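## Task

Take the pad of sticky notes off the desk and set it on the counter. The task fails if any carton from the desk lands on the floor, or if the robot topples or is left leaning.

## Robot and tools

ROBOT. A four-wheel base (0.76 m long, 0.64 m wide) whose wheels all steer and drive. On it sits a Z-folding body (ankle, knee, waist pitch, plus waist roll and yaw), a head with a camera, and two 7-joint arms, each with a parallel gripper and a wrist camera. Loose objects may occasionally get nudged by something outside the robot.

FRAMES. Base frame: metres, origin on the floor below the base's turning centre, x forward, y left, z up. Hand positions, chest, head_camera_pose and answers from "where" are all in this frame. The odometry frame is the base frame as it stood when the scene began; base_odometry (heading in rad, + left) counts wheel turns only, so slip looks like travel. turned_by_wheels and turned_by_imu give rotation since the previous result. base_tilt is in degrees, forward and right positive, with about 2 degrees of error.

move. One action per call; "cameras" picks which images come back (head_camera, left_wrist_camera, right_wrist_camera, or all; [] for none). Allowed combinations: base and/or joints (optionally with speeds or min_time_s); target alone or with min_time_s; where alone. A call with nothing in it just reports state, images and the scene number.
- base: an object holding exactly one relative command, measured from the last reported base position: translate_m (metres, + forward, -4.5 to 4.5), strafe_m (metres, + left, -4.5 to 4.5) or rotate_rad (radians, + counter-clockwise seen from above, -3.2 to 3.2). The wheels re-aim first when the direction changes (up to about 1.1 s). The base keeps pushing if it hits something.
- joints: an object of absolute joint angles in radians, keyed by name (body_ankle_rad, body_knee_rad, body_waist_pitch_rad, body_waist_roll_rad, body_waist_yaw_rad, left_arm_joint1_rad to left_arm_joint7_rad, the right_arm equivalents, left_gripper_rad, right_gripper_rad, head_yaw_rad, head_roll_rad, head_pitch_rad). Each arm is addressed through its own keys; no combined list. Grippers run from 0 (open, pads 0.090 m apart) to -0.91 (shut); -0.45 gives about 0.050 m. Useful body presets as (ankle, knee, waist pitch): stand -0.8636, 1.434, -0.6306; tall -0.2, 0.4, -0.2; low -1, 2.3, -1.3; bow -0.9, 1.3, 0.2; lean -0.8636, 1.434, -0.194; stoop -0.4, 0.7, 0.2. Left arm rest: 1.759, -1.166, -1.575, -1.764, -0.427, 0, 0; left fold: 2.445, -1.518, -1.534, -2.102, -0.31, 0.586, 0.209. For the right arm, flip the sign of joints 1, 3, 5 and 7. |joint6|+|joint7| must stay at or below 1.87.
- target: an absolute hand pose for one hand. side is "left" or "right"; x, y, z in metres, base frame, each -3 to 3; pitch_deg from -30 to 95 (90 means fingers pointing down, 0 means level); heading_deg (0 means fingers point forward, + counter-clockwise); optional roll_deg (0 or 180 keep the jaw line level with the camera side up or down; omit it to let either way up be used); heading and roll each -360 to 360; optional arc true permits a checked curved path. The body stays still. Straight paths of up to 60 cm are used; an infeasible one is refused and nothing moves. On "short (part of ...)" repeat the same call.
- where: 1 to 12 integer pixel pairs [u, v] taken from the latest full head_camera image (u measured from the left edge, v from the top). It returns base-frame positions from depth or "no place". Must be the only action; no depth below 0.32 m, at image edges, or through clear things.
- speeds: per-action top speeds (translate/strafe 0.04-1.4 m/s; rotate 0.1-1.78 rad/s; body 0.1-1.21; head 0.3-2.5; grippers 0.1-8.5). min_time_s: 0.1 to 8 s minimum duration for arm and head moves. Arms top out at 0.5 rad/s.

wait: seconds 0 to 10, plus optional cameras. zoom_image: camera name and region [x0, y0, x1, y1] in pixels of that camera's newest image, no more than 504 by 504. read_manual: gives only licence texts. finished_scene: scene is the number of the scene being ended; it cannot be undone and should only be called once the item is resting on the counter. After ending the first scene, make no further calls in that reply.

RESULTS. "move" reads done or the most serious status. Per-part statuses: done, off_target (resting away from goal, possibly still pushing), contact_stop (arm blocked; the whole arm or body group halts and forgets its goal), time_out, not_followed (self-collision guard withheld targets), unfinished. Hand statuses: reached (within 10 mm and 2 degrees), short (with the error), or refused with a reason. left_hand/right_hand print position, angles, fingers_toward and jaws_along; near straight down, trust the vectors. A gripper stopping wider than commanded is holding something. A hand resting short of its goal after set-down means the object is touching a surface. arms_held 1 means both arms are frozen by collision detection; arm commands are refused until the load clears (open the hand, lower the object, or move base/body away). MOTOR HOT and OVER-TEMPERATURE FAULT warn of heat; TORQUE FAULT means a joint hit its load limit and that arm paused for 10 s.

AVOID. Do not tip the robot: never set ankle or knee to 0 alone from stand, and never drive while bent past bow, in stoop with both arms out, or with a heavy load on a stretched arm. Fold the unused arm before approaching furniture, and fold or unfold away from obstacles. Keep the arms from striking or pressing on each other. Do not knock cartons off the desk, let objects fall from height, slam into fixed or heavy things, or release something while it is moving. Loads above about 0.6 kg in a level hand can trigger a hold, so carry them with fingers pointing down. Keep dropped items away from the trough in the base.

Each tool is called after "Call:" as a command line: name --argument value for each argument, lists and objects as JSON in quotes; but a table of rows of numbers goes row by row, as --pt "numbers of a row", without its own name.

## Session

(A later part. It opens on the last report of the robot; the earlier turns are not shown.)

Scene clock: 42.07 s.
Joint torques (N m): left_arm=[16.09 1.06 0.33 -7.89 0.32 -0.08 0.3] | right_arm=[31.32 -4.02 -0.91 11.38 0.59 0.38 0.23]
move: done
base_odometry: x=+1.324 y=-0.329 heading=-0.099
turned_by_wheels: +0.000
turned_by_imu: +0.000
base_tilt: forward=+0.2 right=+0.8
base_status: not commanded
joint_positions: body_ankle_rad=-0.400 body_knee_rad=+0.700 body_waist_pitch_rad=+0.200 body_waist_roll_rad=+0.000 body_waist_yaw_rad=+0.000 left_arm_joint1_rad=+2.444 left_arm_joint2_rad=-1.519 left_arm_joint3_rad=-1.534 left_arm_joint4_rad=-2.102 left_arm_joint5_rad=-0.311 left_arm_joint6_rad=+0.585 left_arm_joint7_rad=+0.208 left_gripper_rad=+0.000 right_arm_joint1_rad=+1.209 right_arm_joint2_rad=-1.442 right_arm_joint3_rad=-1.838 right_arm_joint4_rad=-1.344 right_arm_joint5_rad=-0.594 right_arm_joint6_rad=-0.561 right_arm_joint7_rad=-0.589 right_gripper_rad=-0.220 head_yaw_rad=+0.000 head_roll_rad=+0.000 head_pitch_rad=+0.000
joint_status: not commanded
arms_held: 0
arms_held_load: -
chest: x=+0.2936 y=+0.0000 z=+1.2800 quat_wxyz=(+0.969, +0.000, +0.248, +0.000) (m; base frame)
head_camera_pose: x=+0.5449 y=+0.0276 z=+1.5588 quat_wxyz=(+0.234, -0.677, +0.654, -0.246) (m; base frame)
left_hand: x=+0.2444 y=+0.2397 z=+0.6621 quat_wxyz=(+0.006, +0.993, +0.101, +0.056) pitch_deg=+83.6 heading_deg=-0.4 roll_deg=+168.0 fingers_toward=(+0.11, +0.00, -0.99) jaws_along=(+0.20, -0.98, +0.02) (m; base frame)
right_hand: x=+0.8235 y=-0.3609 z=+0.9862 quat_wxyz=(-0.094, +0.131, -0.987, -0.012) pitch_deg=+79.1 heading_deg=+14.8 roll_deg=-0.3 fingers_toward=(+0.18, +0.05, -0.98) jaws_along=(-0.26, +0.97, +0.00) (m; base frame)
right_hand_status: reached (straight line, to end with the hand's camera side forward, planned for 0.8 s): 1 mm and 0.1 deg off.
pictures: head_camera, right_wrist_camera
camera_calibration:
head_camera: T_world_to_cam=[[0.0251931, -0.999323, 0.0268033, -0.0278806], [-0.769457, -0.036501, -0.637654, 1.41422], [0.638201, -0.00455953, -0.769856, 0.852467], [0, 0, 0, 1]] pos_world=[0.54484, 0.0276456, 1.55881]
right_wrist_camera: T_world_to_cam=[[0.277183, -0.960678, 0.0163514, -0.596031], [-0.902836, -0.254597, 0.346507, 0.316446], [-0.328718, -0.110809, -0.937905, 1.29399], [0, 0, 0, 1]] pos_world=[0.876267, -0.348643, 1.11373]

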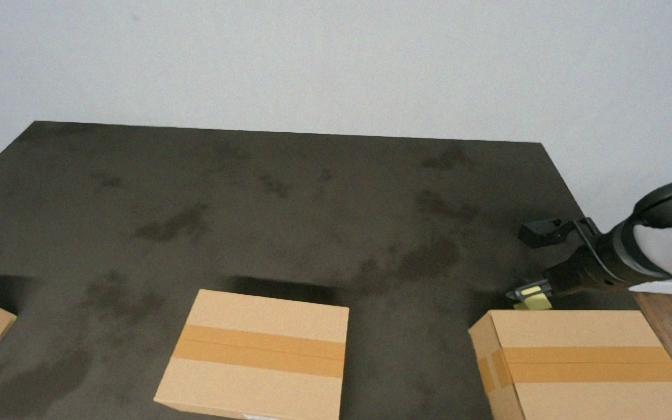

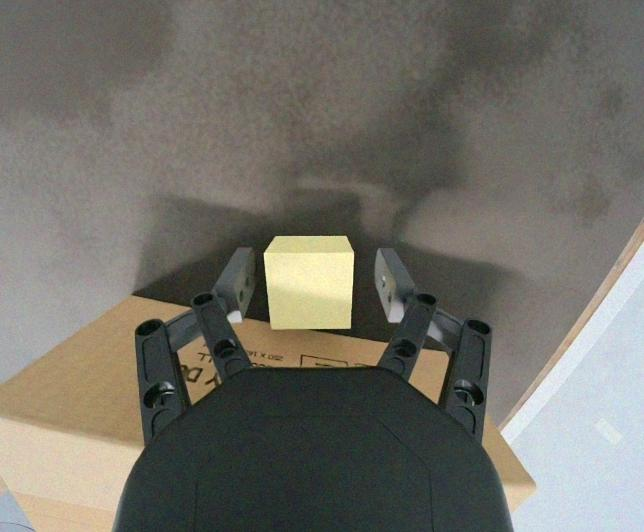

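Call:
move --joints '{"right_gripper_rad": -0.62}'

Call:
move --target '{"side": "right", "x": 0.815, "y": -0.361, "z": 1.15, "pitch_deg": 78, "heading_deg": 15, "roll_deg": 0}' --cameras '["right_wrist_camera"]'

Call:
move --base '{"translate_m": -0.6}'

Call:
move --base '{"rotate_rad": 3.14}' --speeds '{"rotate_rad": 1.2}' --joints '{"head_pitch_rad": -0.5}' --cameras '["head_camera", "right_wrist_camera"]'

Call:
move --pt "200 170" --pt "250 170" --pt "300 170" --pt "350 170" --pt "400 170" --pt "250 130" --pt "300 130" --pt "350 130" --pt "400 130" --pt "300 150" --pt "350 150" --pt "300 110"

Scene clock: 44.73 s.
Joint torques (N m): left_arm=[16.55 1.08 0.5 -7.78 0.41 -0.11 0.28] | right_arm=[31.78 -3.76 -1.14 11.23 0.6 0.46 0.08]
move: off_target
base_odometry: x=+1.324 y=-0.329 heading=-0.099
turned_by_wheels: +0.000
turned_by_imu: +0.000
base_tilt: forward=+0.2 right=+0.9
base_status: not commanded
joint_positions: body_ankle_rad=-0.400 body_knee_rad=+0.700 body_waist_pitch_rad=+0.200 body_waist_roll_rad=+0.000 body_waist_yaw_rad=+0.000 left_arm_joint1_rad=+2.444 left_arm_joint2_rad=-1.519 left_arm_joint3_rad=-1.534 left_arm_joint4_rad=-2.102 left_arm_joint5_rad=-0.311 left_arm_joint6_rad=+0.585 left_arm_joint7_rad=+0.208 left_gripper_rad=+0.000 right_arm_joint1_rad=+1.209 right_arm_joint2_rad=-1.442 right_arm_joint3_rad=-1.838 right_arm_joint4_rad=-1.344 right_arm_joint5_rad=-0.593 right_arm_joint6_rad=-0.561 right_arm_joint7_rad=-0.589 right_gripper_rad=-0.489 head_yaw_rad=+0.000 head_roll_rad=+0.000 head_pitch_rad=+0.000
joint_status: right_gripper_rad off_target (ended at -0.489, target -0.620)
arms_held: 0
arms_held_load: -
chest: x=+0.2936 y=+0.0000 z=+1.2800 quat_wxyz=(+0.969, +0.000, +0.248, +0.000) (m; base frame)
head_camera_pose: x=+0.5449 y=+0.0276 z=+1.5588 quat_wxyz=(+0.234, -0.677, +0.654, -0.246) (m; base frame)
left_hand: x=+0.2444 y=+0.2397 z=+0.6621 quat_wxyz=(+0.006, +0.993, +0.101, +0.056) pitch_deg=+83.6 heading_deg=-0.4 roll_deg=+168.0 fingers_toward=(+0.11, +0.00, -0.99) jaws_along=(+0.20, -0.98, +0.02) (m; base frame)
right_hand: x=+0.8238 y=-0.3609 z=+0.9864 quat_wxyz=(-0.095, +0.131, -0.987, -0.012) pitch_deg=+79.1 heading_deg=+14.7 roll_deg=-0.3 fingers_toward=(+0.18, +0.05, -0.98) jaws_along=(-0.26, +0.97, +0.00) (m; base frame)
pictures: none

Scene clock: 46.30 s.
Joint torques (N m): left_arm=[16.74 1.25 0.22 -7.66 0.38 -0.13 0.21] | right_arm=[28.75 -6.79 -1.24 13.28 0.05 -0.04 -0.41]
move: done
base_odometry: x=+1.324 y=-0.329 heading=-0.099
turned_by_wheels: +0.000
turned_by_imu: +0.000
base_tilt: forward=+0.2 right=+0.9
base_status: not commanded
joint_positions: body_ankle_rad=-0.400 body_knee_rad=+0.700 body_waist_pitch_rad=+0.200 body_waist_roll_rad=+0.000 body_waist_yaw_rad=+0.000 left_arm_joint1_rad=+2.444 left_arm_joint2_rad=-1.519 left_arm_joint3_rad=-1.534 left_arm_joint4_rad=-2.102 left_arm_joint5_rad=-0.311 left_arm_joint6_rad=+0.585 left_arm_joint7_rad=+0.208 left_gripper_rad=+0.000 right_arm_joint1_rad=+1.488 right_arm_joint2_rad=-1.477 right_arm_joint3_rad=-1.887 right_arm_joint4_rad=-1.261 right_arm_joint5_rad=-0.828 right_arm_joint6_rad=-0.805 right_arm_joint7_rad=-0.910 right_gripper_rad=-0.489 head_yaw_rad=+0.000 head_roll_rad=+0.000 head_pitch_rad=+0.000
joint_status: not commanded
arms_held: 0
arms_held_load: -
chest: x=+0.2936 y=+0.0000 z=+1.2800 quat_wxyz=(+0.969, +0.000, +0.248, +0.000) (m; base frame)
head_camera_pose: x=+0.5449 y=+0.0276 z=+1.5588 quat_wxyz=(+0.234, -0.677, +0.654, -0.246) (m; base frame)
left_hand: x=+0.2444 y=+0.2397 z=+0.6621 quat_wxyz=(+0.006, +0.993, +0.101, +0.056) pitch_deg=+83.6 heading_deg=-0.4 roll_deg=+168.0 fingers_toward=(+0.11, +0.00, -0.99) jaws_along=(+0.20, -0.98, +0.02) (m; base frame)
right_hand: x=+0.8147 y=-0.3610 z=+1.1484 quat_wxyz=(-0.103, +0.129, -0.986, -0.015) pitch_deg=+78.1 heading_deg=+15.6 roll_deg=+0.6 fingers_toward=(+0.20, +0.06, -0.98) jaws_along=(-0.26, +0.97, +0.00) (m; base frame)
right_hand_status: reached (straight line, to end with the hand's camera side forward, planned for 1.1 s): 2 mm and 0.2 deg off.
pictures: right_wrist_camera
camera_calibration:
right_wrist_camera: T_world_to_cam=[[0.274907, -0.961375, 0.0135594, -0.591557], [-0.908993, -0.255281, 0.329489, 0.276537], [-0.313302, -0.102904, -0.944062, 1.44045], [0, 0, 0, 1]] pos_world=[0.865289, -0.349885, 1.27678]

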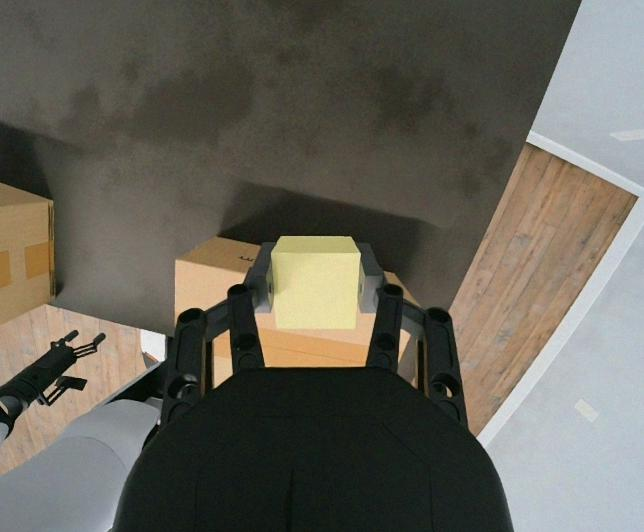

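Scene clock: 50.47 s.
Joint torques (N m): left_arm=[16.07 1.22 0.24 -8.14 0.38 -0.1 0.27] | right_arm=[28.77 -6.48 -0.64 13.37 -0.28 0.11 -0.19]
move: done
base_odometry: x=+0.727 y=-0.271 heading=-0.101
turned_by_wheels: -0.002
turned_by_imu: +0.002
base_tilt: forward=+0.2 right=+0.8
base_status: done
joint_positions: body_ankle_rad=-0.400 body_knee_rad=+0.700 body_waist_pitch_rad=+0.200 body_waist_roll_rad=+0.000 body_waist_yaw_rad=+0.000 left_arm_joint1_rad=+2.446 left_arm_joint2_rad=-1.519 left_arm_joint3_rad=-1.534 left_arm_joint4_rad=-2.102 left_arm_joint5_rad=-0.311 left_arm_joint6_rad=+0.585 left_arm_joint7_rad=+0.208 left_gripper_rad=+0.000 right_arm_joint1_rad=+1.490 right_arm_joint2_rad=-1.477 right_arm_joint3_rad=-1.888 right_arm_joint4_rad=-1.261 right_arm_joint5_rad=-0.828 right_arm_joint6_rad=-0.806 right_arm_joint7_rad=-0.911 right_gripper_rad=-0.489 head_yaw_rad=+0.000 head_roll_rad=+0.000 head_pitch_rad=+0.000
joint_status: not commanded
arms_held: 0
arms_held_load: -
chest: x=+0.2933 y=+0.0000 z=+1.2802 quat_wxyz=(+0.969, +0.000, +0.247, +0.000) (m; base frame)
head_camera_pose: x=+0.5444 y=+0.0276 z=+1.5590 quat_wxyz=(+0.234, -0.677, +0.653, -0.246) (m; base frame)
left_hand: x=+0.2433 y=+0.2397 z=+0.6620 quat_wxyz=(+0.006, +0.993, +0.101, +0.055) pitch_deg=+83.7 heading_deg=-0.4 roll_deg=+168.0 fingers_toward=(+0.11, +0.00, -0.99) jaws_along=(+0.20, -0.98, +0.02) (m; base frame)
right_hand: x=+0.8144 y=-0.3612 z=+1.1497 quat_wxyz=(-0.104, +0.129, -0.986, -0.014) pitch_deg=+78.0 heading_deg=+15.3 roll_deg=+0.4 fingers_toward=(+0.20, +0.05, -0.98) jaws_along=(-0.26, +0.97, +0.00) (m; base frame)
pictures: none

Scene clock: 55.27 s.
Joint torques (N m): left_arm=[16.09 1.17 0.54 -8.07 0.28 -0.13 0.25] | right_arm=[29.48 -5.34 -1.03 13.18 0.25 0.15 0.03]
move: done
base_odometry: x=+0.727 y=-0.271 heading=+3.038
turned_by_wheels: +3.140
turned_by_imu: +3.119
base_tilt: forward=+0.2 right=+0.9
base_status: done
joint_positions: body_ankle_rad=-0.400 body_knee_rad=+0.700 body_waist_pitch_rad=+0.200 body_waist_roll_rad=+0.000 body_waist_yaw_rad=+0.000 left_arm_joint1_rad=+2.445 left_arm_joint2_rad=-1.518 left_arm_joint3_rad=-1.534 left_arm_joint4_rad=-2.102 left_arm_joint5_rad=-0.311 left_arm_joint6_rad=+0.585 left_arm_joint7_rad=+0.208 left_gripper_rad=+0.000 right_arm_joint1_rad=+1.488 right_arm_joint2_rad=-1.479 right_arm_joint3_rad=-1.888 right_arm_joint4_rad=-1.261 right_arm_joint5_rad=-0.829 right_arm_joint6_rad=-0.806 right_arm_joint7_rad=-0.912 right_gripper_rad=-0.489 head_yaw_rad=+0.000 head_roll_rad=+0.000 head_pitch_rad=-0.500
joint_status: all done
arms_held: 0
arms_held_load: -
chest: x=+0.2936 y=+0.0000 z=+1.2801 quat_wxyz=(+0.969, +0.000, +0.248, +0.000) (m; base frame)
head_camera_pose: x=+0.5052 y=+0.0278 z=+1.6184 quat_wxyz=(+0.388, -0.595, +0.575, -0.405) (m; base frame)
left_hand: x=+0.2439 y=+0.2402 z=+0.6619 quat_wxyz=(+0.006, +0.993, +0.101, +0.055) pitch_deg=+83.6 heading_deg=+0.0 roll_deg=+168.4 fingers_toward=(+0.11, +0.00, -0.99) jaws_along=(+0.20, -0.98, +0.02) (m; base frame)
right_hand: x=+0.8147 y=-0.3604 z=+1.1488 quat_wxyz=(-0.102, +0.130, -0.986, -0.014) pitch_deg=+78.1 heading_deg=+15.3 roll_deg=+0.3 fingers_toward=(+0.20, +0.05, -0.98) jaws_along=(-0.26, +0.97, +0.00) (m; base frame)
pictures: head_camera, right_wrist_camera
camera_calibration:
head_camera: T_world_to_cam=[[0.0095216, -0.999317, 0.0357118, -0.0348778], [-0.369579, -0.0367016, -0.928474, 1.69032], [0.929151, -0.00435777, -0.369676, 0.129018], [0, 0, 0, 1]] pos_world=[0.505159, 0.0277455, 1.61836]
right_wrist_camera: T_world_to_cam=[[0.276312, -0.960954, 0.0147832, -0.593345], [-0.908319, -0.256089, 0.330719, 0.274331], [-0.31402, -0.10481, -0.943613, 1.44025], [0, 0, 0, 1]] pos_world=[0.865395, -0.348973, 1.27708]

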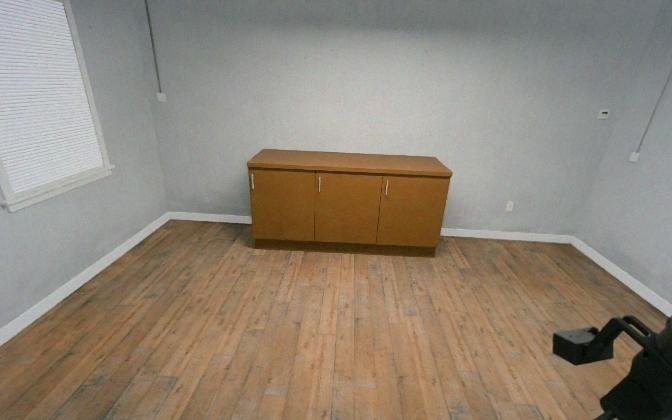

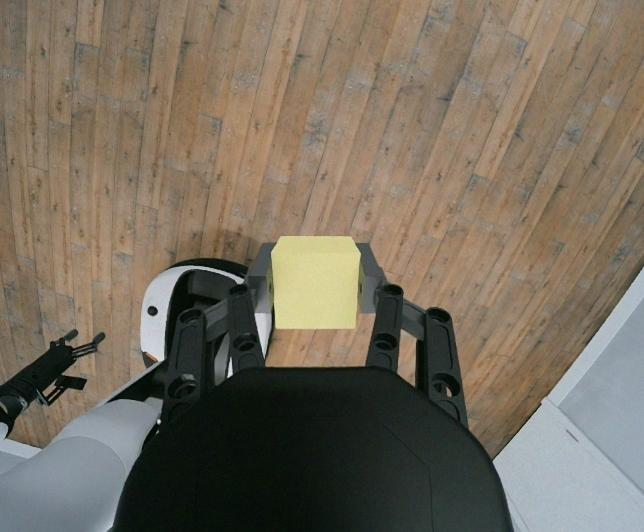

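Scene clock: 55.27 s.
Joint torques (N m): left_arm=[16.09 1.17 0.54 -8.07 0.28 -0.13 0.25] | right_arm=[29.48 -5.34 -1.03 13.18 0.25 0.15 0.03]
base_odometry: x=+0.727 y=-0.271 heading=+3.038
turned_by_wheels: +0.000
turned_by_imu: +0.000
base_tilt: forward=+0.2 right=+0.9
where, head_camera: pixel (200, 170): x +3.925, y +1.511, z +0.664; pixel (250, 170): x +3.228, y +0.772, z +0.875; pixel (300, 170): x +3.217, y +0.335, z +0.895; pixel (350, 170): x +3.185, y -0.096, z +0.920; pixel (400, 170): x +3.163, y -0.517, z +0.942; pixel (250, 130): x +3.869, y +0.921, z +1.123; pixel (300, 130): x +3.822, y +0.402, z +1.149; pixel (350, 130): x +3.785, y -0.102, z +1.173; pixel (400, 130): x +3.806, y -0.604, z +1.189; pixel (300, 150): x +3.753, y +0.395, z +0.960; pixel (350, 150): x +3.811, y -0.114, z +0.968; pixel (300, 110): x +3.834, y +0.402, z +1.342. By the robot's depth camera.
base_status: done
joint_positions: body_ankle_rad=-0.400 body_knee_rad=+0.700 body_waist_pitch_rad=+0.200 body_waist_roll_rad=+0.000 body_waist_yaw_rad=+0.000 left_arm_joint1_rad=+2.445 left_arm_joint2_rad=-1.518 left_arm_joint3_rad=-1.534 left_arm_joint4_rad=-2.102 left_arm_joint5_rad=-0.311 left_arm_joint6_rad=+0.585 left_arm_joint7_rad=+0.208 left_gripper_rad=+0.000 right_arm_joint1_rad=+1.488 right_arm_joint2_rad=-1.479 right_arm_joint3_rad=-1.888 right_arm_joint4_rad=-1.261 right_arm_joint5_rad=-0.829 right_arm_joint6_rad=-0.806 right_arm_joint7_rad=-0.912 right_gripper_rad=-0.489 head_yaw_rad=+0.000 head_roll_rad=+0.000 head_pitch_rad=-0.500
joint_status: all done
arms_held: 0
arms_held_load: -
chest: x=+0.2936 y=+0.0000 z=+1.2801 quat_wxyz=(+0.969, +0.000, +0.248, +0.000) (m; base frame)
head_camera_pose: x=+0.5052 y=+0.0278 z=+1.6184 quat_wxyz=(+0.388, -0.595, +0.575, -0.405) (m; base frame)
left_hand: x=+0.2439 y=+0.2402 z=+0.6619 quat_wxyz=(+0.006, +0.993, +0.101, +0.055) pitch_deg=+83.6 heading_deg=+0.0 roll_deg=+168.4 fingers_toward=(+0.11, +0.00, -0.99) jaws_along=(+0.20, -0.98, +0.02) (m; base frame)
right_hand: x=+0.8147 y=-0.3604 z=+1.1488 quat_wxyz=(-0.102, +0.130, -0.986, -0.014) pitch_deg=+78.1 heading_deg=+15.3 roll_deg=+0.3 fingers_toward=(+0.20, +0.05, -0.98) jaws_along=(-0.26, +0.97, +0.00) (m; base frame)
pictures: none

Call:
move --base '{"translate_m": 2.2}' --speeds '{"translate_m": 0.7}' --joints '{"head_pitch_rad": -0.1}' --cameras '["head_camera"]'

Call:
move --pt "330 250" --pt "450 250" --pt "330 280" --pt "330 300" --pt "330 320" --pt "450 280" --pt "450 300" --pt "450 315"

Scene clock: 63.00 s.
Joint torques (N m): left_arm=[16.17 0.9 0.39 -8.05 0.35 -0.1 0.25] | right_arm=[29.3 -5.89 -0.93 13.29 0.08 0.02 -0.04]
move: done
base_odometry: x=-1.462 y=-0.056 heading=+3.045
turned_by_wheels: +0.006
turned_by_imu: +0.002
base_tilt: forward=+0.3 right=+0.8
base_status: done
joint_positions: body_ankle_rad=-0.400 body_knee_rad=+0.700 body_waist_pitch_rad=+0.200 body_waist_roll_rad=+0.000 body_waist_yaw_rad=+0.000 left_arm_joint1_rad=+2.444 left_arm_joint2_rad=-1.518 left_arm_joint3_rad=-1.534 left_arm_joint4_rad=-2.102 left_arm_joint5_rad=-0.311 left_arm_joint6_rad=+0.585 left_arm_joint7_rad=+0.208 left_gripper_rad=+0.000 right_arm_joint1_rad=+1.489 right_arm_joint2_rad=-1.479 right_arm_joint3_rad=-1.888 right_arm_joint4_rad=-1.261 right_arm_joint5_rad=-0.829 right_arm_joint6_rad=-0.806 right_arm_joint7_rad=-0.912 right_gripper_rad=-0.489 head_yaw_rad=+0.000 head_roll_rad=+0.000 head_pitch_rad=-0.100
joint_status: all done
arms_held: 0
arms_held_load: -
chest: x=+0.2936 y=+0.0000 z=+1.2800 quat_wxyz=(+0.969, +0.000, +0.248, +0.000) (m; base frame)
head_camera_pose: x=+0.5394 y=+0.0277 z=+1.5721 quat_wxyz=(+0.266, -0.664, +0.641, -0.279) (m; base frame)
left_hand: x=+0.2444 y=+0.2400 z=+0.6619 quat_wxyz=(+0.006, +0.993, +0.101, +0.056) pitch_deg=+83.6 heading_deg=-0.2 roll_deg=+168.2 fingers_toward=(+0.11, +0.00, -0.99) jaws_along=(+0.20, -0.98, +0.02) (m; base frame)
right_hand: x=+0.8146 y=-0.3608 z=+1.1488 quat_wxyz=(-0.103, +0.130, -0.986, -0.014) pitch_deg=+78.1 heading_deg=+15.2 roll_deg=+0.3 fingers_toward=(+0.20, +0.05, -0.98) jaws_along=(-0.26, +0.97, +0.00) (m; base frame)
pictures: head_camera
camera_calibration:
head_camera: T_world_to_cam=[[0.0224702, -0.99932, 0.0292496, -0.0304801], [-0.702137, -0.0366015, -0.711101, 1.49775], [0.711687, -0.00455862, -0.702482, 0.720638], [0, 0, 0, 1]] pos_world=[0.53944, 0.0276455, 1.57218]

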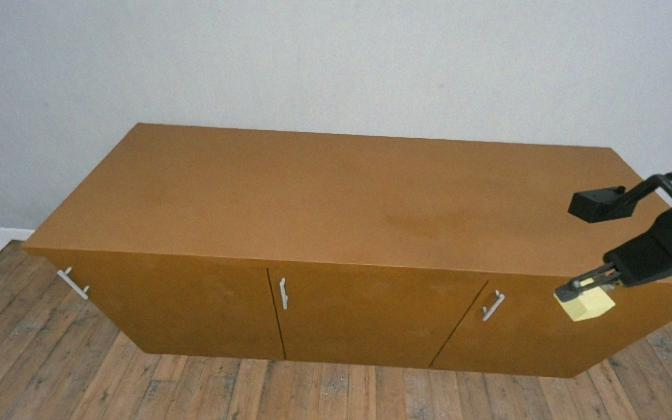

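Scene clock: 63.00 s.
Joint torques (N m): left_arm=[16.17 0.9 0.39 -8.05 0.35 -0.1 0.25] | right_arm=[29.3 -5.89 -0.93 13.29 0.08 0.02 -0.04]
base_odometry: x=-1.462 y=-0.056 heading=+3.045
turned_by_wheels: +0.000
turned_by_imu: +0.000
base_tilt: forward=+0.3 right=+0.8
where, head_camera: pixel (330, 250): x +1.051, y +0.034, z +0.922; pixel (450, 250): x +1.066, y -0.277, z +0.920; pixel (330, 280): x +1.037, y +0.032, z +0.805; pixel (330, 300): x +1.039, y +0.030, z +0.694; pixel (330, 320): x +1.039, y +0.028, z +0.565; pixel (450, 280): x +1.032, y -0.293, z +0.835; pixel (450, 300): x +1.031, y -0.321, z +0.733; pixel (450, 315): x +1.031, y -0.346, z +0.644. By the robot's depth camera.
base_status: done
joint_positions: body_ankle_rad=-0.400 body_knee_rad=+0.700 body_waist_pitch_rad=+0.200 body_waist_roll_rad=+0.000 body_waist_yaw_rad=+0.000 left_arm_joint1_rad=+2.444 left_arm_joint2_rad=-1.518 left_arm_joint3_rad=-1.534 left_arm_joint4_rad=-2.102 left_arm_joint5_rad=-0.311 left_arm_joint6_rad=+0.585 left_arm_joint7_rad=+0.208 left_gripper_rad=+0.000 right_arm_joint1_rad=+1.489 right_arm_joint2_rad=-1.479 right_arm_joint3_rad=-1.888 right_arm_joint4_rad=-1.261 right_arm_joint5_rad=-0.829 right_arm_joint6_rad=-0.806 right_arm_joint7_rad=-0.912 right_gripper_rad=-0.489 head_yaw_rad=+0.000 head_roll_rad=+0.000 head_pitch_rad=-0.100
joint_status: all done
arms_held: 0
arms_held_load: -
chest: x=+0.2936 y=+0.0000 z=+1.2800 quat_wxyz=(+0.969, +0.000, +0.248, +0.000) (m; base frame)
head_camera_pose: x=+0.5394 y=+0.0277 z=+1.5721 quat_wxyz=(+0.266, -0.664, +0.641, -0.279) (m; base frame)
left_hand: x=+0.2444 y=+0.2400 z=+0.6619 quat_wxyz=(+0.006, +0.993, +0.101, +0.056) pitch_deg=+83.6 heading_deg=-0.2 roll_deg=+168.2 fingers_toward=(+0.11, +0.00, -0.99) jaws_along=(+0.20, -0.98, +0.02) (m; base frame)
right_hand: x=+0.8146 y=-0.3608 z=+1.1488 quat_wxyz=(-0.103, +0.130, -0.986, -0.014) pitch_deg=+78.1 heading_deg=+15.2 roll_deg=+0.3 fingers_toward=(+0.20, +0.05, -0.98) jaws_along=(-0.26, +0.97, +0.00) (m; base frame)
pictures: none

Call:
move --base '{"translate_m": 0.4}'

Call:
move --target '{"side": "right", "x": 0.8, "y": -0.36, "z": 0.96, "pitch_deg": 79, "heading_deg": 15, "roll_deg": 0}'

Call:
move --target '{"side": "right", "x": 0.8, "y": -0.36, "z": 0.945, "pitch_deg": 79, "heading_deg": 15, "roll_deg": 0}' --cameras '["head_camera", "right_wrist_camera"]'

Call:
zoom_image --camera "head_camera" --region '[440, 220, 671, 419]'

Scene clock: 67.73 s.
Joint torques (N m): left_arm=[16.84 0.89 0.48 -7.68 0.38 -0.08 0.25] | right_arm=[29.59 -5.89 -1.03 13.43 0.31 0.1 -0.1]
move: done
base_odometry: x=-1.860 y=-0.018 heading=+3.046
turned_by_wheels: +0.002
turned_by_imu: +0.000
base_tilt: forward=+0.2 right=+0.8
base_status: done
joint_positions: body_ankle_rad=-0.400 body_knee_rad=+0.700 body_waist_pitch_rad=+0.200 body_waist_roll_rad=+0.000 body_waist_yaw_rad=+0.000 left_arm_joint1_rad=+2.444 left_arm_joint2_rad=-1.518 left_arm_joint3_rad=-1.534 left_arm_joint4_rad=-2.102 left_arm_joint5_rad=-0.311 left_arm_joint6_rad=+0.585 left_arm_joint7_rad=+0.208 left_gripper_rad=+0.000 right_arm_joint1_rad=+1.489 right_arm_joint2_rad=-1.479 right_arm_joint3_rad=-1.888 right_arm_joint4_rad=-1.261 right_arm_joint5_rad=-0.829 right_arm_joint6_rad=-0.806 right_arm_joint7_rad=-0.912 right_gripper_rad=-0.489 head_yaw_rad=+0.000 head_roll_rad=+0.000 head_pitch_rad=-0.100
joint_status: not commanded
arms_held: 0
arms_held_load: -
chest: x=+0.2936 y=+0.0000 z=+1.2800 quat_wxyz=(+0.969, +0.000, +0.248, +0.000) (m; base frame)
head_camera_pose: x=+0.5394 y=+0.0277 z=+1.5721 quat_wxyz=(+0.266, -0.664, +0.641, -0.279) (m; base frame)
left_hand: x=+0.2450 y=+0.2400 z=+0.6620 quat_wxyz=(+0.006, +0.993, +0.101, +0.056) pitch_deg=+83.5 heading_deg=-0.2 roll_deg=+168.2 fingers_toward=(+0.11, +0.00, -0.99) jaws_along=(+0.20, -0.98, +0.02) (m; base frame)
right_hand: x=+0.8146 y=-0.3608 z=+1.1489 quat_wxyz=(-0.103, +0.130, -0.986, -0.014) pitch_deg=+78.1 heading_deg=+15.2 roll_deg=+0.3 fingers_toward=(+0.20, +0.05, -0.98) jaws_along=(-0.26, +0.97, +0.00) (m; base frame)
pictures: none

Scene clock: 69.43 s.
Joint torques (N m): left_arm=[16.91 0.8 0.55 -7.62 0.37 -0.12 0.26] | right_arm=[29.99 -3.97 -0.96 10.88 0.76 0.49 0.15]
move: done
base_odometry: x=-1.860 y=-0.018 heading=+3.046
turned_by_wheels: +0.000
turned_by_imu: +0.000
base_tilt: forward=+0.2 right=+0.9
base_status: not commanded
joint_positions: body_ankle_rad=-0.400 body_knee_rad=+0.700 body_waist_pitch_rad=+0.200 body_waist_roll_rad=+0.000 body_waist_yaw_rad=+0.000 left_arm_joint1_rad=+2.444 left_arm_joint2_rad=-1.518 left_arm_joint3_rad=-1.534 left_arm_joint4_rad=-2.102 left_arm_joint5_rad=-0.311 left_arm_joint6_rad=+0.585 left_arm_joint7_rad=+0.208 left_gripper_rad=+0.000 right_arm_joint1_rad=+1.221 right_arm_joint2_rad=-1.438 right_arm_joint3_rad=-1.839 right_arm_joint4_rad=-1.470 right_arm_joint5_rad=-0.566 right_arm_joint6_rad=-0.465 right_arm_joint7_rad=-0.518 right_gripper_rad=-0.489 head_yaw_rad=+0.000 head_roll_rad=+0.000 head_pitch_rad=-0.100
joint_status: not commanded
arms_held: 0
arms_held_load: -
chest: x=+0.2936 y=+0.0000 z=+1.2800 quat_wxyz=(+0.969, +0.000, +0.248, +0.000) (m; base frame)
head_camera_pose: x=+0.5394 y=+0.0277 z=+1.5722 quat_wxyz=(+0.266, -0.664, +0.641, -0.279) (m; base frame)
left_hand: x=+0.2449 y=+0.2400 z=+0.6621 quat_wxyz=(+0.006, +0.993, +0.101, +0.056) pitch_deg=+83.5 heading_deg=-0.2 roll_deg=+168.2 fingers_toward=(+0.11, +0.00, -0.99) jaws_along=(+0.20, -0.98, +0.02) (m; base frame)
right_hand: x=+0.7992 y=-0.3599 z=+0.9599 quat_wxyz=(-0.094, +0.131, -0.987, -0.012) pitch_deg=+79.1 heading_deg=+14.9 roll_deg=-0.1 fingers_toward=(+0.18, +0.05, -0.98) jaws_along=(-0.26, +0.97, +0.00) (m; base frame)
right_hand_status: reached (straight line, to end with the hand's camera side forward, planned for 1.2 s): 1 mm and 0.2 deg off.
pictures: none

Scene clock: 70.27 s.
Joint torques (N m): left_arm=[16.4 1.07 0.44 -7.56 0.28 -0.09 0.27] | right_arm=[29.19 -4.16 -0.86 10.21 0.48 0.51 0.18]
move: done
base_odometry: x=-1.860 y=-0.018 heading=+3.046
turned_by_wheels: +0.000
turned_by_imu: +0.000
base_tilt: forward=+0.2 right=+0.9
base_status: not commanded
joint_positions: body_ankle_rad=-0.400 body_knee_rad=+0.700 body_waist_pitch_rad=+0.200 body_waist_roll_rad=+0.000 body_waist_yaw_rad=+0.000 left_arm_joint1_rad=+2.444 left_arm_joint2_rad=-1.518 left_arm_joint3_rad=-1.534 left_arm_joint4_rad=-2.102 left_arm_joint5_rad=-0.311 left_arm_joint6_rad=+0.585 left_arm_joint7_rad=+0.208 left_gripper_rad=+0.000 right_arm_joint1_rad=+1.189 right_arm_joint2_rad=-1.433 right_arm_joint3_rad=-1.833 right_arm_joint4_rad=-1.464 right_arm_joint5_rad=-0.554 right_arm_joint6_rad=-0.441 right_arm_joint7_rad=-0.499 right_gripper_rad=-0.489 head_yaw_rad=+0.000 head_roll_rad=+0.000 head_pitch_rad=-0.100
joint_status: not commanded
arms_held: 0
arms_held_load: -
chest: x=+0.2936 y=+0.0000 z=+1.2800 quat_wxyz=(+0.969, +0.000, +0.248, +0.000) (m; base frame)
head_camera_pose: x=+0.5394 y=+0.0277 z=+1.5722 quat_wxyz=(+0.266, -0.664, +0.641, -0.279) (m; base frame)
left_hand: x=+0.2449 y=+0.2400 z=+0.6621 quat_wxyz=(+0.006, +0.993, +0.101, +0.056) pitch_deg=+83.5 heading_deg=-0.2 roll_deg=+168.2 fingers_toward=(+0.11, +0.00, -0.99) jaws_along=(+0.20, -0.98, +0.02) (m; base frame)
right_hand: x=+0.8004 y=-0.3600 z=+0.9463 quat_wxyz=(-0.095, +0.131, -0.987, -0.012) pitch_deg=+79.0 heading_deg=+14.5 roll_deg=-0.6 fingers_toward=(+0.19, +0.05, -0.98) jaws_along=(-0.26, +0.97, +0.00) (m; base frame)
right_hand_status: reached (straight line, to end with the hand's camera side forward, planned for 0.3 s): 1 mm and 0.1 deg off.
pictures: head_camera, right_wrist_camera
camera_calibration:
head_camera: T_world_to_cam=[[0.0224661, -0.99932, 0.0292528, -0.0304829], [-0.702036, -0.0366015, -0.7112, 1.49785], [0.711787, -0.00455862, -0.702381, 0.720426], [0, 0, 0, 1]] pos_world=[0.53944, 0.0276455, 1.57218]
right_wrist_camera: T_world_to_cam=[[0.277585, -0.960545, 0.0173154, -0.589326], [-0.903478, -0.254881, 0.344621, 0.311746], [-0.326611, -0.111306, -0.938582, 1.2477], [0, 0, 0, 1]] pos_world=[0.852757, -0.34774, 1.07384]

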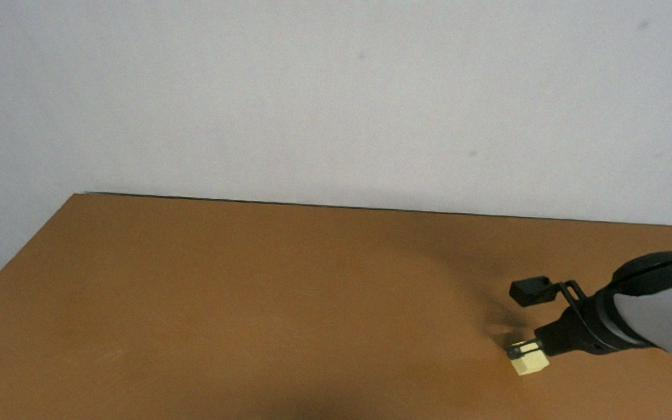

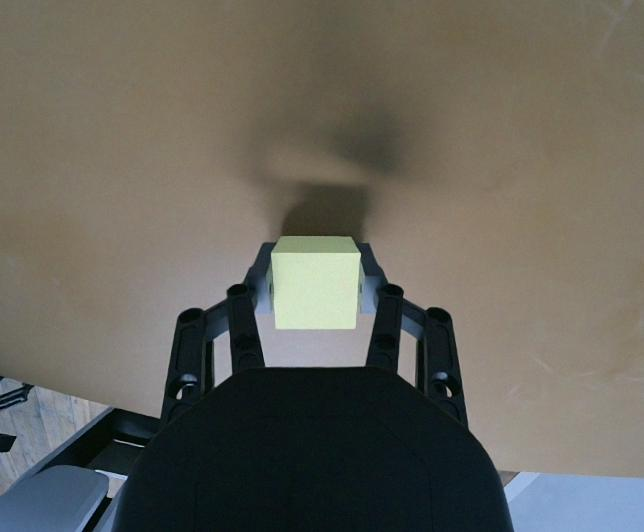

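Scaled by 2.182.

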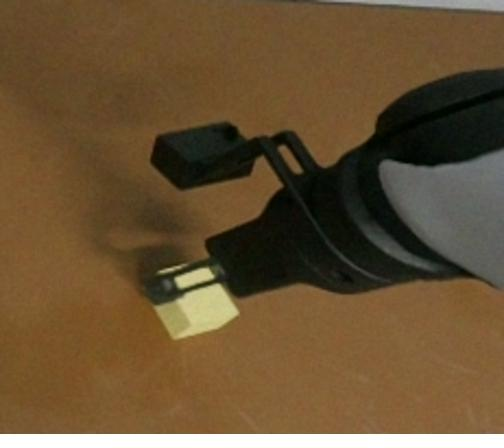

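Call:
move --target '{"side": "right", "x": 0.8, "y": -0.36, "z": 0.941, "pitch_deg": 79, "heading_deg": 15, "roll_deg": 0}'

Call:
move --joints '{"right_gripper_rad": -0.22}' --speeds '{"right_gripper_rad": 0.5}'

Call:
move --target '{"side": "right", "x": 0.79, "y": -0.36, "z": 1.1, "pitch_deg": 78, "heading_deg": 15, "roll_deg": 0}' --cameras '["right_wrist_camera"]'

Scene clock: 72.10 s.
Joint torques (N m): left_arm=[17.08 1.02 0.39 -7.66 0.28 -0.11 0.27] | right_arm=[25.88 -3.25 -0.31 9.68 0.51 0.97 0.64]
move: done
base_odometry: x=-1.860 y=-0.018 heading=+3.046
turned_by_wheels: +0.000
turned_by_imu: +0.000
base_tilt: forward=+0.2 right=+0.9
base_status: not commanded
joint_positions: body_ankle_rad=-0.400 body_knee_rad=+0.700 body_waist_pitch_rad=+0.200 body_waist_roll_rad=+0.000 body_waist_yaw_rad=+0.000 left_arm_joint1_rad=+2.444 left_arm_joint2_rad=-1.518 left_arm_joint3_rad=-1.534 left_arm_joint4_rad=-2.102 left_arm_joint5_rad=-0.311 left_arm_joint6_rad=+0.585 left_arm_joint7_rad=+0.208 left_gripper_rad=+0.000 right_arm_joint1_rad=+1.186 right_arm_joint2_rad=-1.432 right_arm_joint3_rad=-1.832 right_arm_joint4_rad=-1.461 right_arm_joint5_rad=-0.551 right_arm_joint6_rad=-0.437 right_arm_joint7_rad=-0.496 right_gripper_rad=-0.489 head_yaw_rad=+0.000 head_roll_rad=+0.000 head_pitch_rad=-0.100
joint_status: not commanded
arms_held: 0
arms_held_load: -
chest: x=+0.2936 y=+0.0000 z=+1.2800 quat_wxyz=(+0.969, +0.000, +0.248, +0.000) (m; base frame)
head_camera_pose: x=+0.5394 y=+0.0277 z=+1.5722 quat_wxyz=(+0.266, -0.664, +0.641, -0.279) (m; base frame)
left_hand: x=+0.2449 y=+0.2400 z=+0.6621 quat_wxyz=(+0.006, +0.993, +0.101, +0.056) pitch_deg=+83.5 heading_deg=-0.2 roll_deg=+168.2 fingers_toward=(+0.11, +0.00, -0.99) jaws_along=(+0.20, -0.98, +0.02) (m; base frame)
right_hand: x=+0.8026 y=-0.3600 z=+0.9460 quat_wxyz=(-0.098, +0.131, -0.986, -0.011) pitch_deg=+78.7 heading_deg=+14.1 roll_deg=-1.0 fingers_toward=(+0.19, +0.05, -0.98) jaws_along=(-0.26, +0.97, +0.00) (m; base frame)
right_hand_status: reached (straight line, to end with the hand's camera side forward, planned for 0.2 s): 6 mm and 0.4 deg off.
pictures: none

Scene clock: 73.23 s.
Joint torques (N m): left_arm=[16.97 1.24 0.42 -7.7 0.37 -0.12 0.2] | right_arm=[30.06 -3.91 -0.83 10.04 0.48 0.41 0.21]
move: done
base_odometry: x=-1.860 y=-0.018 heading=+3.046
turned_by_wheels: +0.000
turned_by_imu: +0.000
base_tilt: forward=+0.2 right=+0.8
base_status: not commanded
joint_positions: body_ankle_rad=-0.400 body_knee_rad=+0.700 body_waist_pitch_rad=+0.200 body_waist_roll_rad=+0.000 body_waist_yaw_rad=+0.000 left_arm_joint1_rad=+2.444 left_arm_joint2_rad=-1.518 left_arm_joint3_rad=-1.534 left_arm_joint4_rad=-2.102 left_arm_joint5_rad=-0.311 left_arm_joint6_rad=+0.585 left_arm_joint7_rad=+0.208 left_gripper_rad=+0.000 right_arm_joint1_rad=+1.178 right_arm_joint2_rad=-1.431 right_arm_joint3_rad=-1.832 right_arm_joint4_rad=-1.462 right_arm_joint5_rad=-0.551 right_arm_joint6_rad=-0.435 right_arm_joint7_rad=-0.494 right_gripper_rad=-0.221 head_yaw_rad=+0.000 head_roll_rad=+0.000 head_pitch_rad=-0.100
joint_status: all done
arms_held: 0
arms_held_load: -
chest: x=+0.2936 y=+0.0000 z=+1.2800 quat_wxyz=(+0.969, +0.000, +0.248, +0.000) (m; base frame)
head_camera_pose: x=+0.5394 y=+0.0277 z=+1.5722 quat_wxyz=(+0.266, -0.664, +0.641, -0.279) (m; base frame)
left_hand: x=+0.2449 y=+0.2400 z=+0.6621 quat_wxyz=(+0.006, +0.993, +0.101, +0.056) pitch_deg=+83.5 heading_deg=-0.2 roll_deg=+168.2 fingers_toward=(+0.11, +0.00, -0.99) jaws_along=(+0.20, -0.98, +0.02) (m; base frame)
right_hand: x=+0.8000 y=-0.3599 z=+0.9417 quat_wxyz=(-0.095, +0.131, -0.987, -0.012) pitch_deg=+79.0 heading_deg=+14.7 roll_deg=-0.4 fingers_toward=(+0.18, +0.05, -0.98) jaws_along=(-0.26, +0.97, +0.00) (m; base frame)
pictures: none

Scene clock: 74.77 s.
Joint torques (N m): left_arm=[16.51 0.92 0.47 -7.69 0.32 -0.11 0.34] | right_arm=[27.77 -6.51 -1.17 12.24 -0.38 0.02 -0.39]
move: done
base_odometry: x=-1.860 y=-0.018 heading=+3.046
turned_by_wheels: +0.000
turned_by_imu: +0.000
base_tilt: forward=+0.1 right=+0.9
base_status: not commanded
joint_positions: body_ankle_rad=-0.400 body_knee_rad=+0.700 body_waist_pitch_rad=+0.200 body_waist_roll_rad=+0.000 body_waist_yaw_rad=+0.000 left_arm_joint1_rad=+2.444 left_arm_joint2_rad=-1.518 left_arm_joint3_rad=-1.534 left_arm_joint4_rad=-2.102 left_arm_joint5_rad=-0.311 left_arm_joint6_rad=+0.585 left_arm_joint7_rad=+0.208 left_gripper_rad=+0.000 right_arm_joint1_rad=+1.517 right_arm_joint2_rad=-1.483 right_arm_joint3_rad=-1.892 right_arm_joint4_rad=-1.474 right_arm_joint5_rad=-0.715 right_arm_joint6_rad=-0.670 right_arm_joint7_rad=-0.739 right_gripper_rad=-0.220 head_yaw_rad=+0.000 head_roll_rad=+0.000 head_pitch_rad=-0.100
joint_status: not commanded
arms_held: 0
arms_held_load: -
chest: x=+0.2936 y=+0.0000 z=+1.2800 quat_wxyz=(+0.969, +0.000, +0.248, +0.000) (m; base frame)
head_camera_pose: x=+0.5394 y=+0.0277 z=+1.5722 quat_wxyz=(+0.266, -0.664, +0.641, -0.279) (m; base frame)
left_hand: x=+0.2449 y=+0.2400 z=+0.6621 quat_wxyz=(+0.006, +0.993, +0.101, +0.056) pitch_deg=+83.5 heading_deg=-0.2 roll_deg=+168.2 fingers_toward=(+0.11, +0.00, -0.99) jaws_along=(+0.20, -0.98, +0.02) (m; base frame)
right_hand: x=+0.7901 y=-0.3600 z=+1.0991 quat_wxyz=(-0.104, +0.129, -0.986, -0.014) pitch_deg=+78.0 heading_deg=+15.4 roll_deg=+0.4 fingers_toward=(+0.20, +0.06, -0.98) jaws_along=(-0.26, +0.97, +0.00) (m; base frame)
right_hand_status: reached (straight line, to end with the hand's camera side forward, planned for 1.0 s): 1 mm and 0.1 deg off.
pictures: right_wrist_camera
camera_calibration:
right_wrist_camera: T_world_to_cam=[[0.274888, -0.96137, 0.0142728, -0.583869], [-0.909477, -0.255177, 0.328232, 0.272465], [-0.31191, -0.103208, -0.944489, 1.3856], [0, 0, 0, 1]] pos_world=[0.840482, -0.348783, 1.22759]

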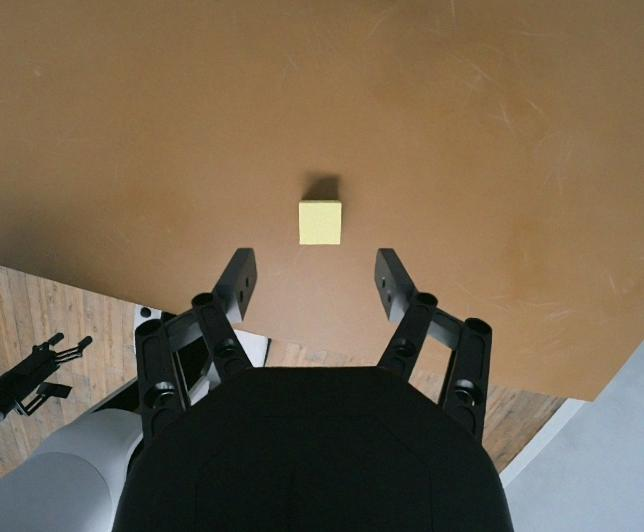

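Call:
finished_scene --scene 3

The scene is finished: the task was done.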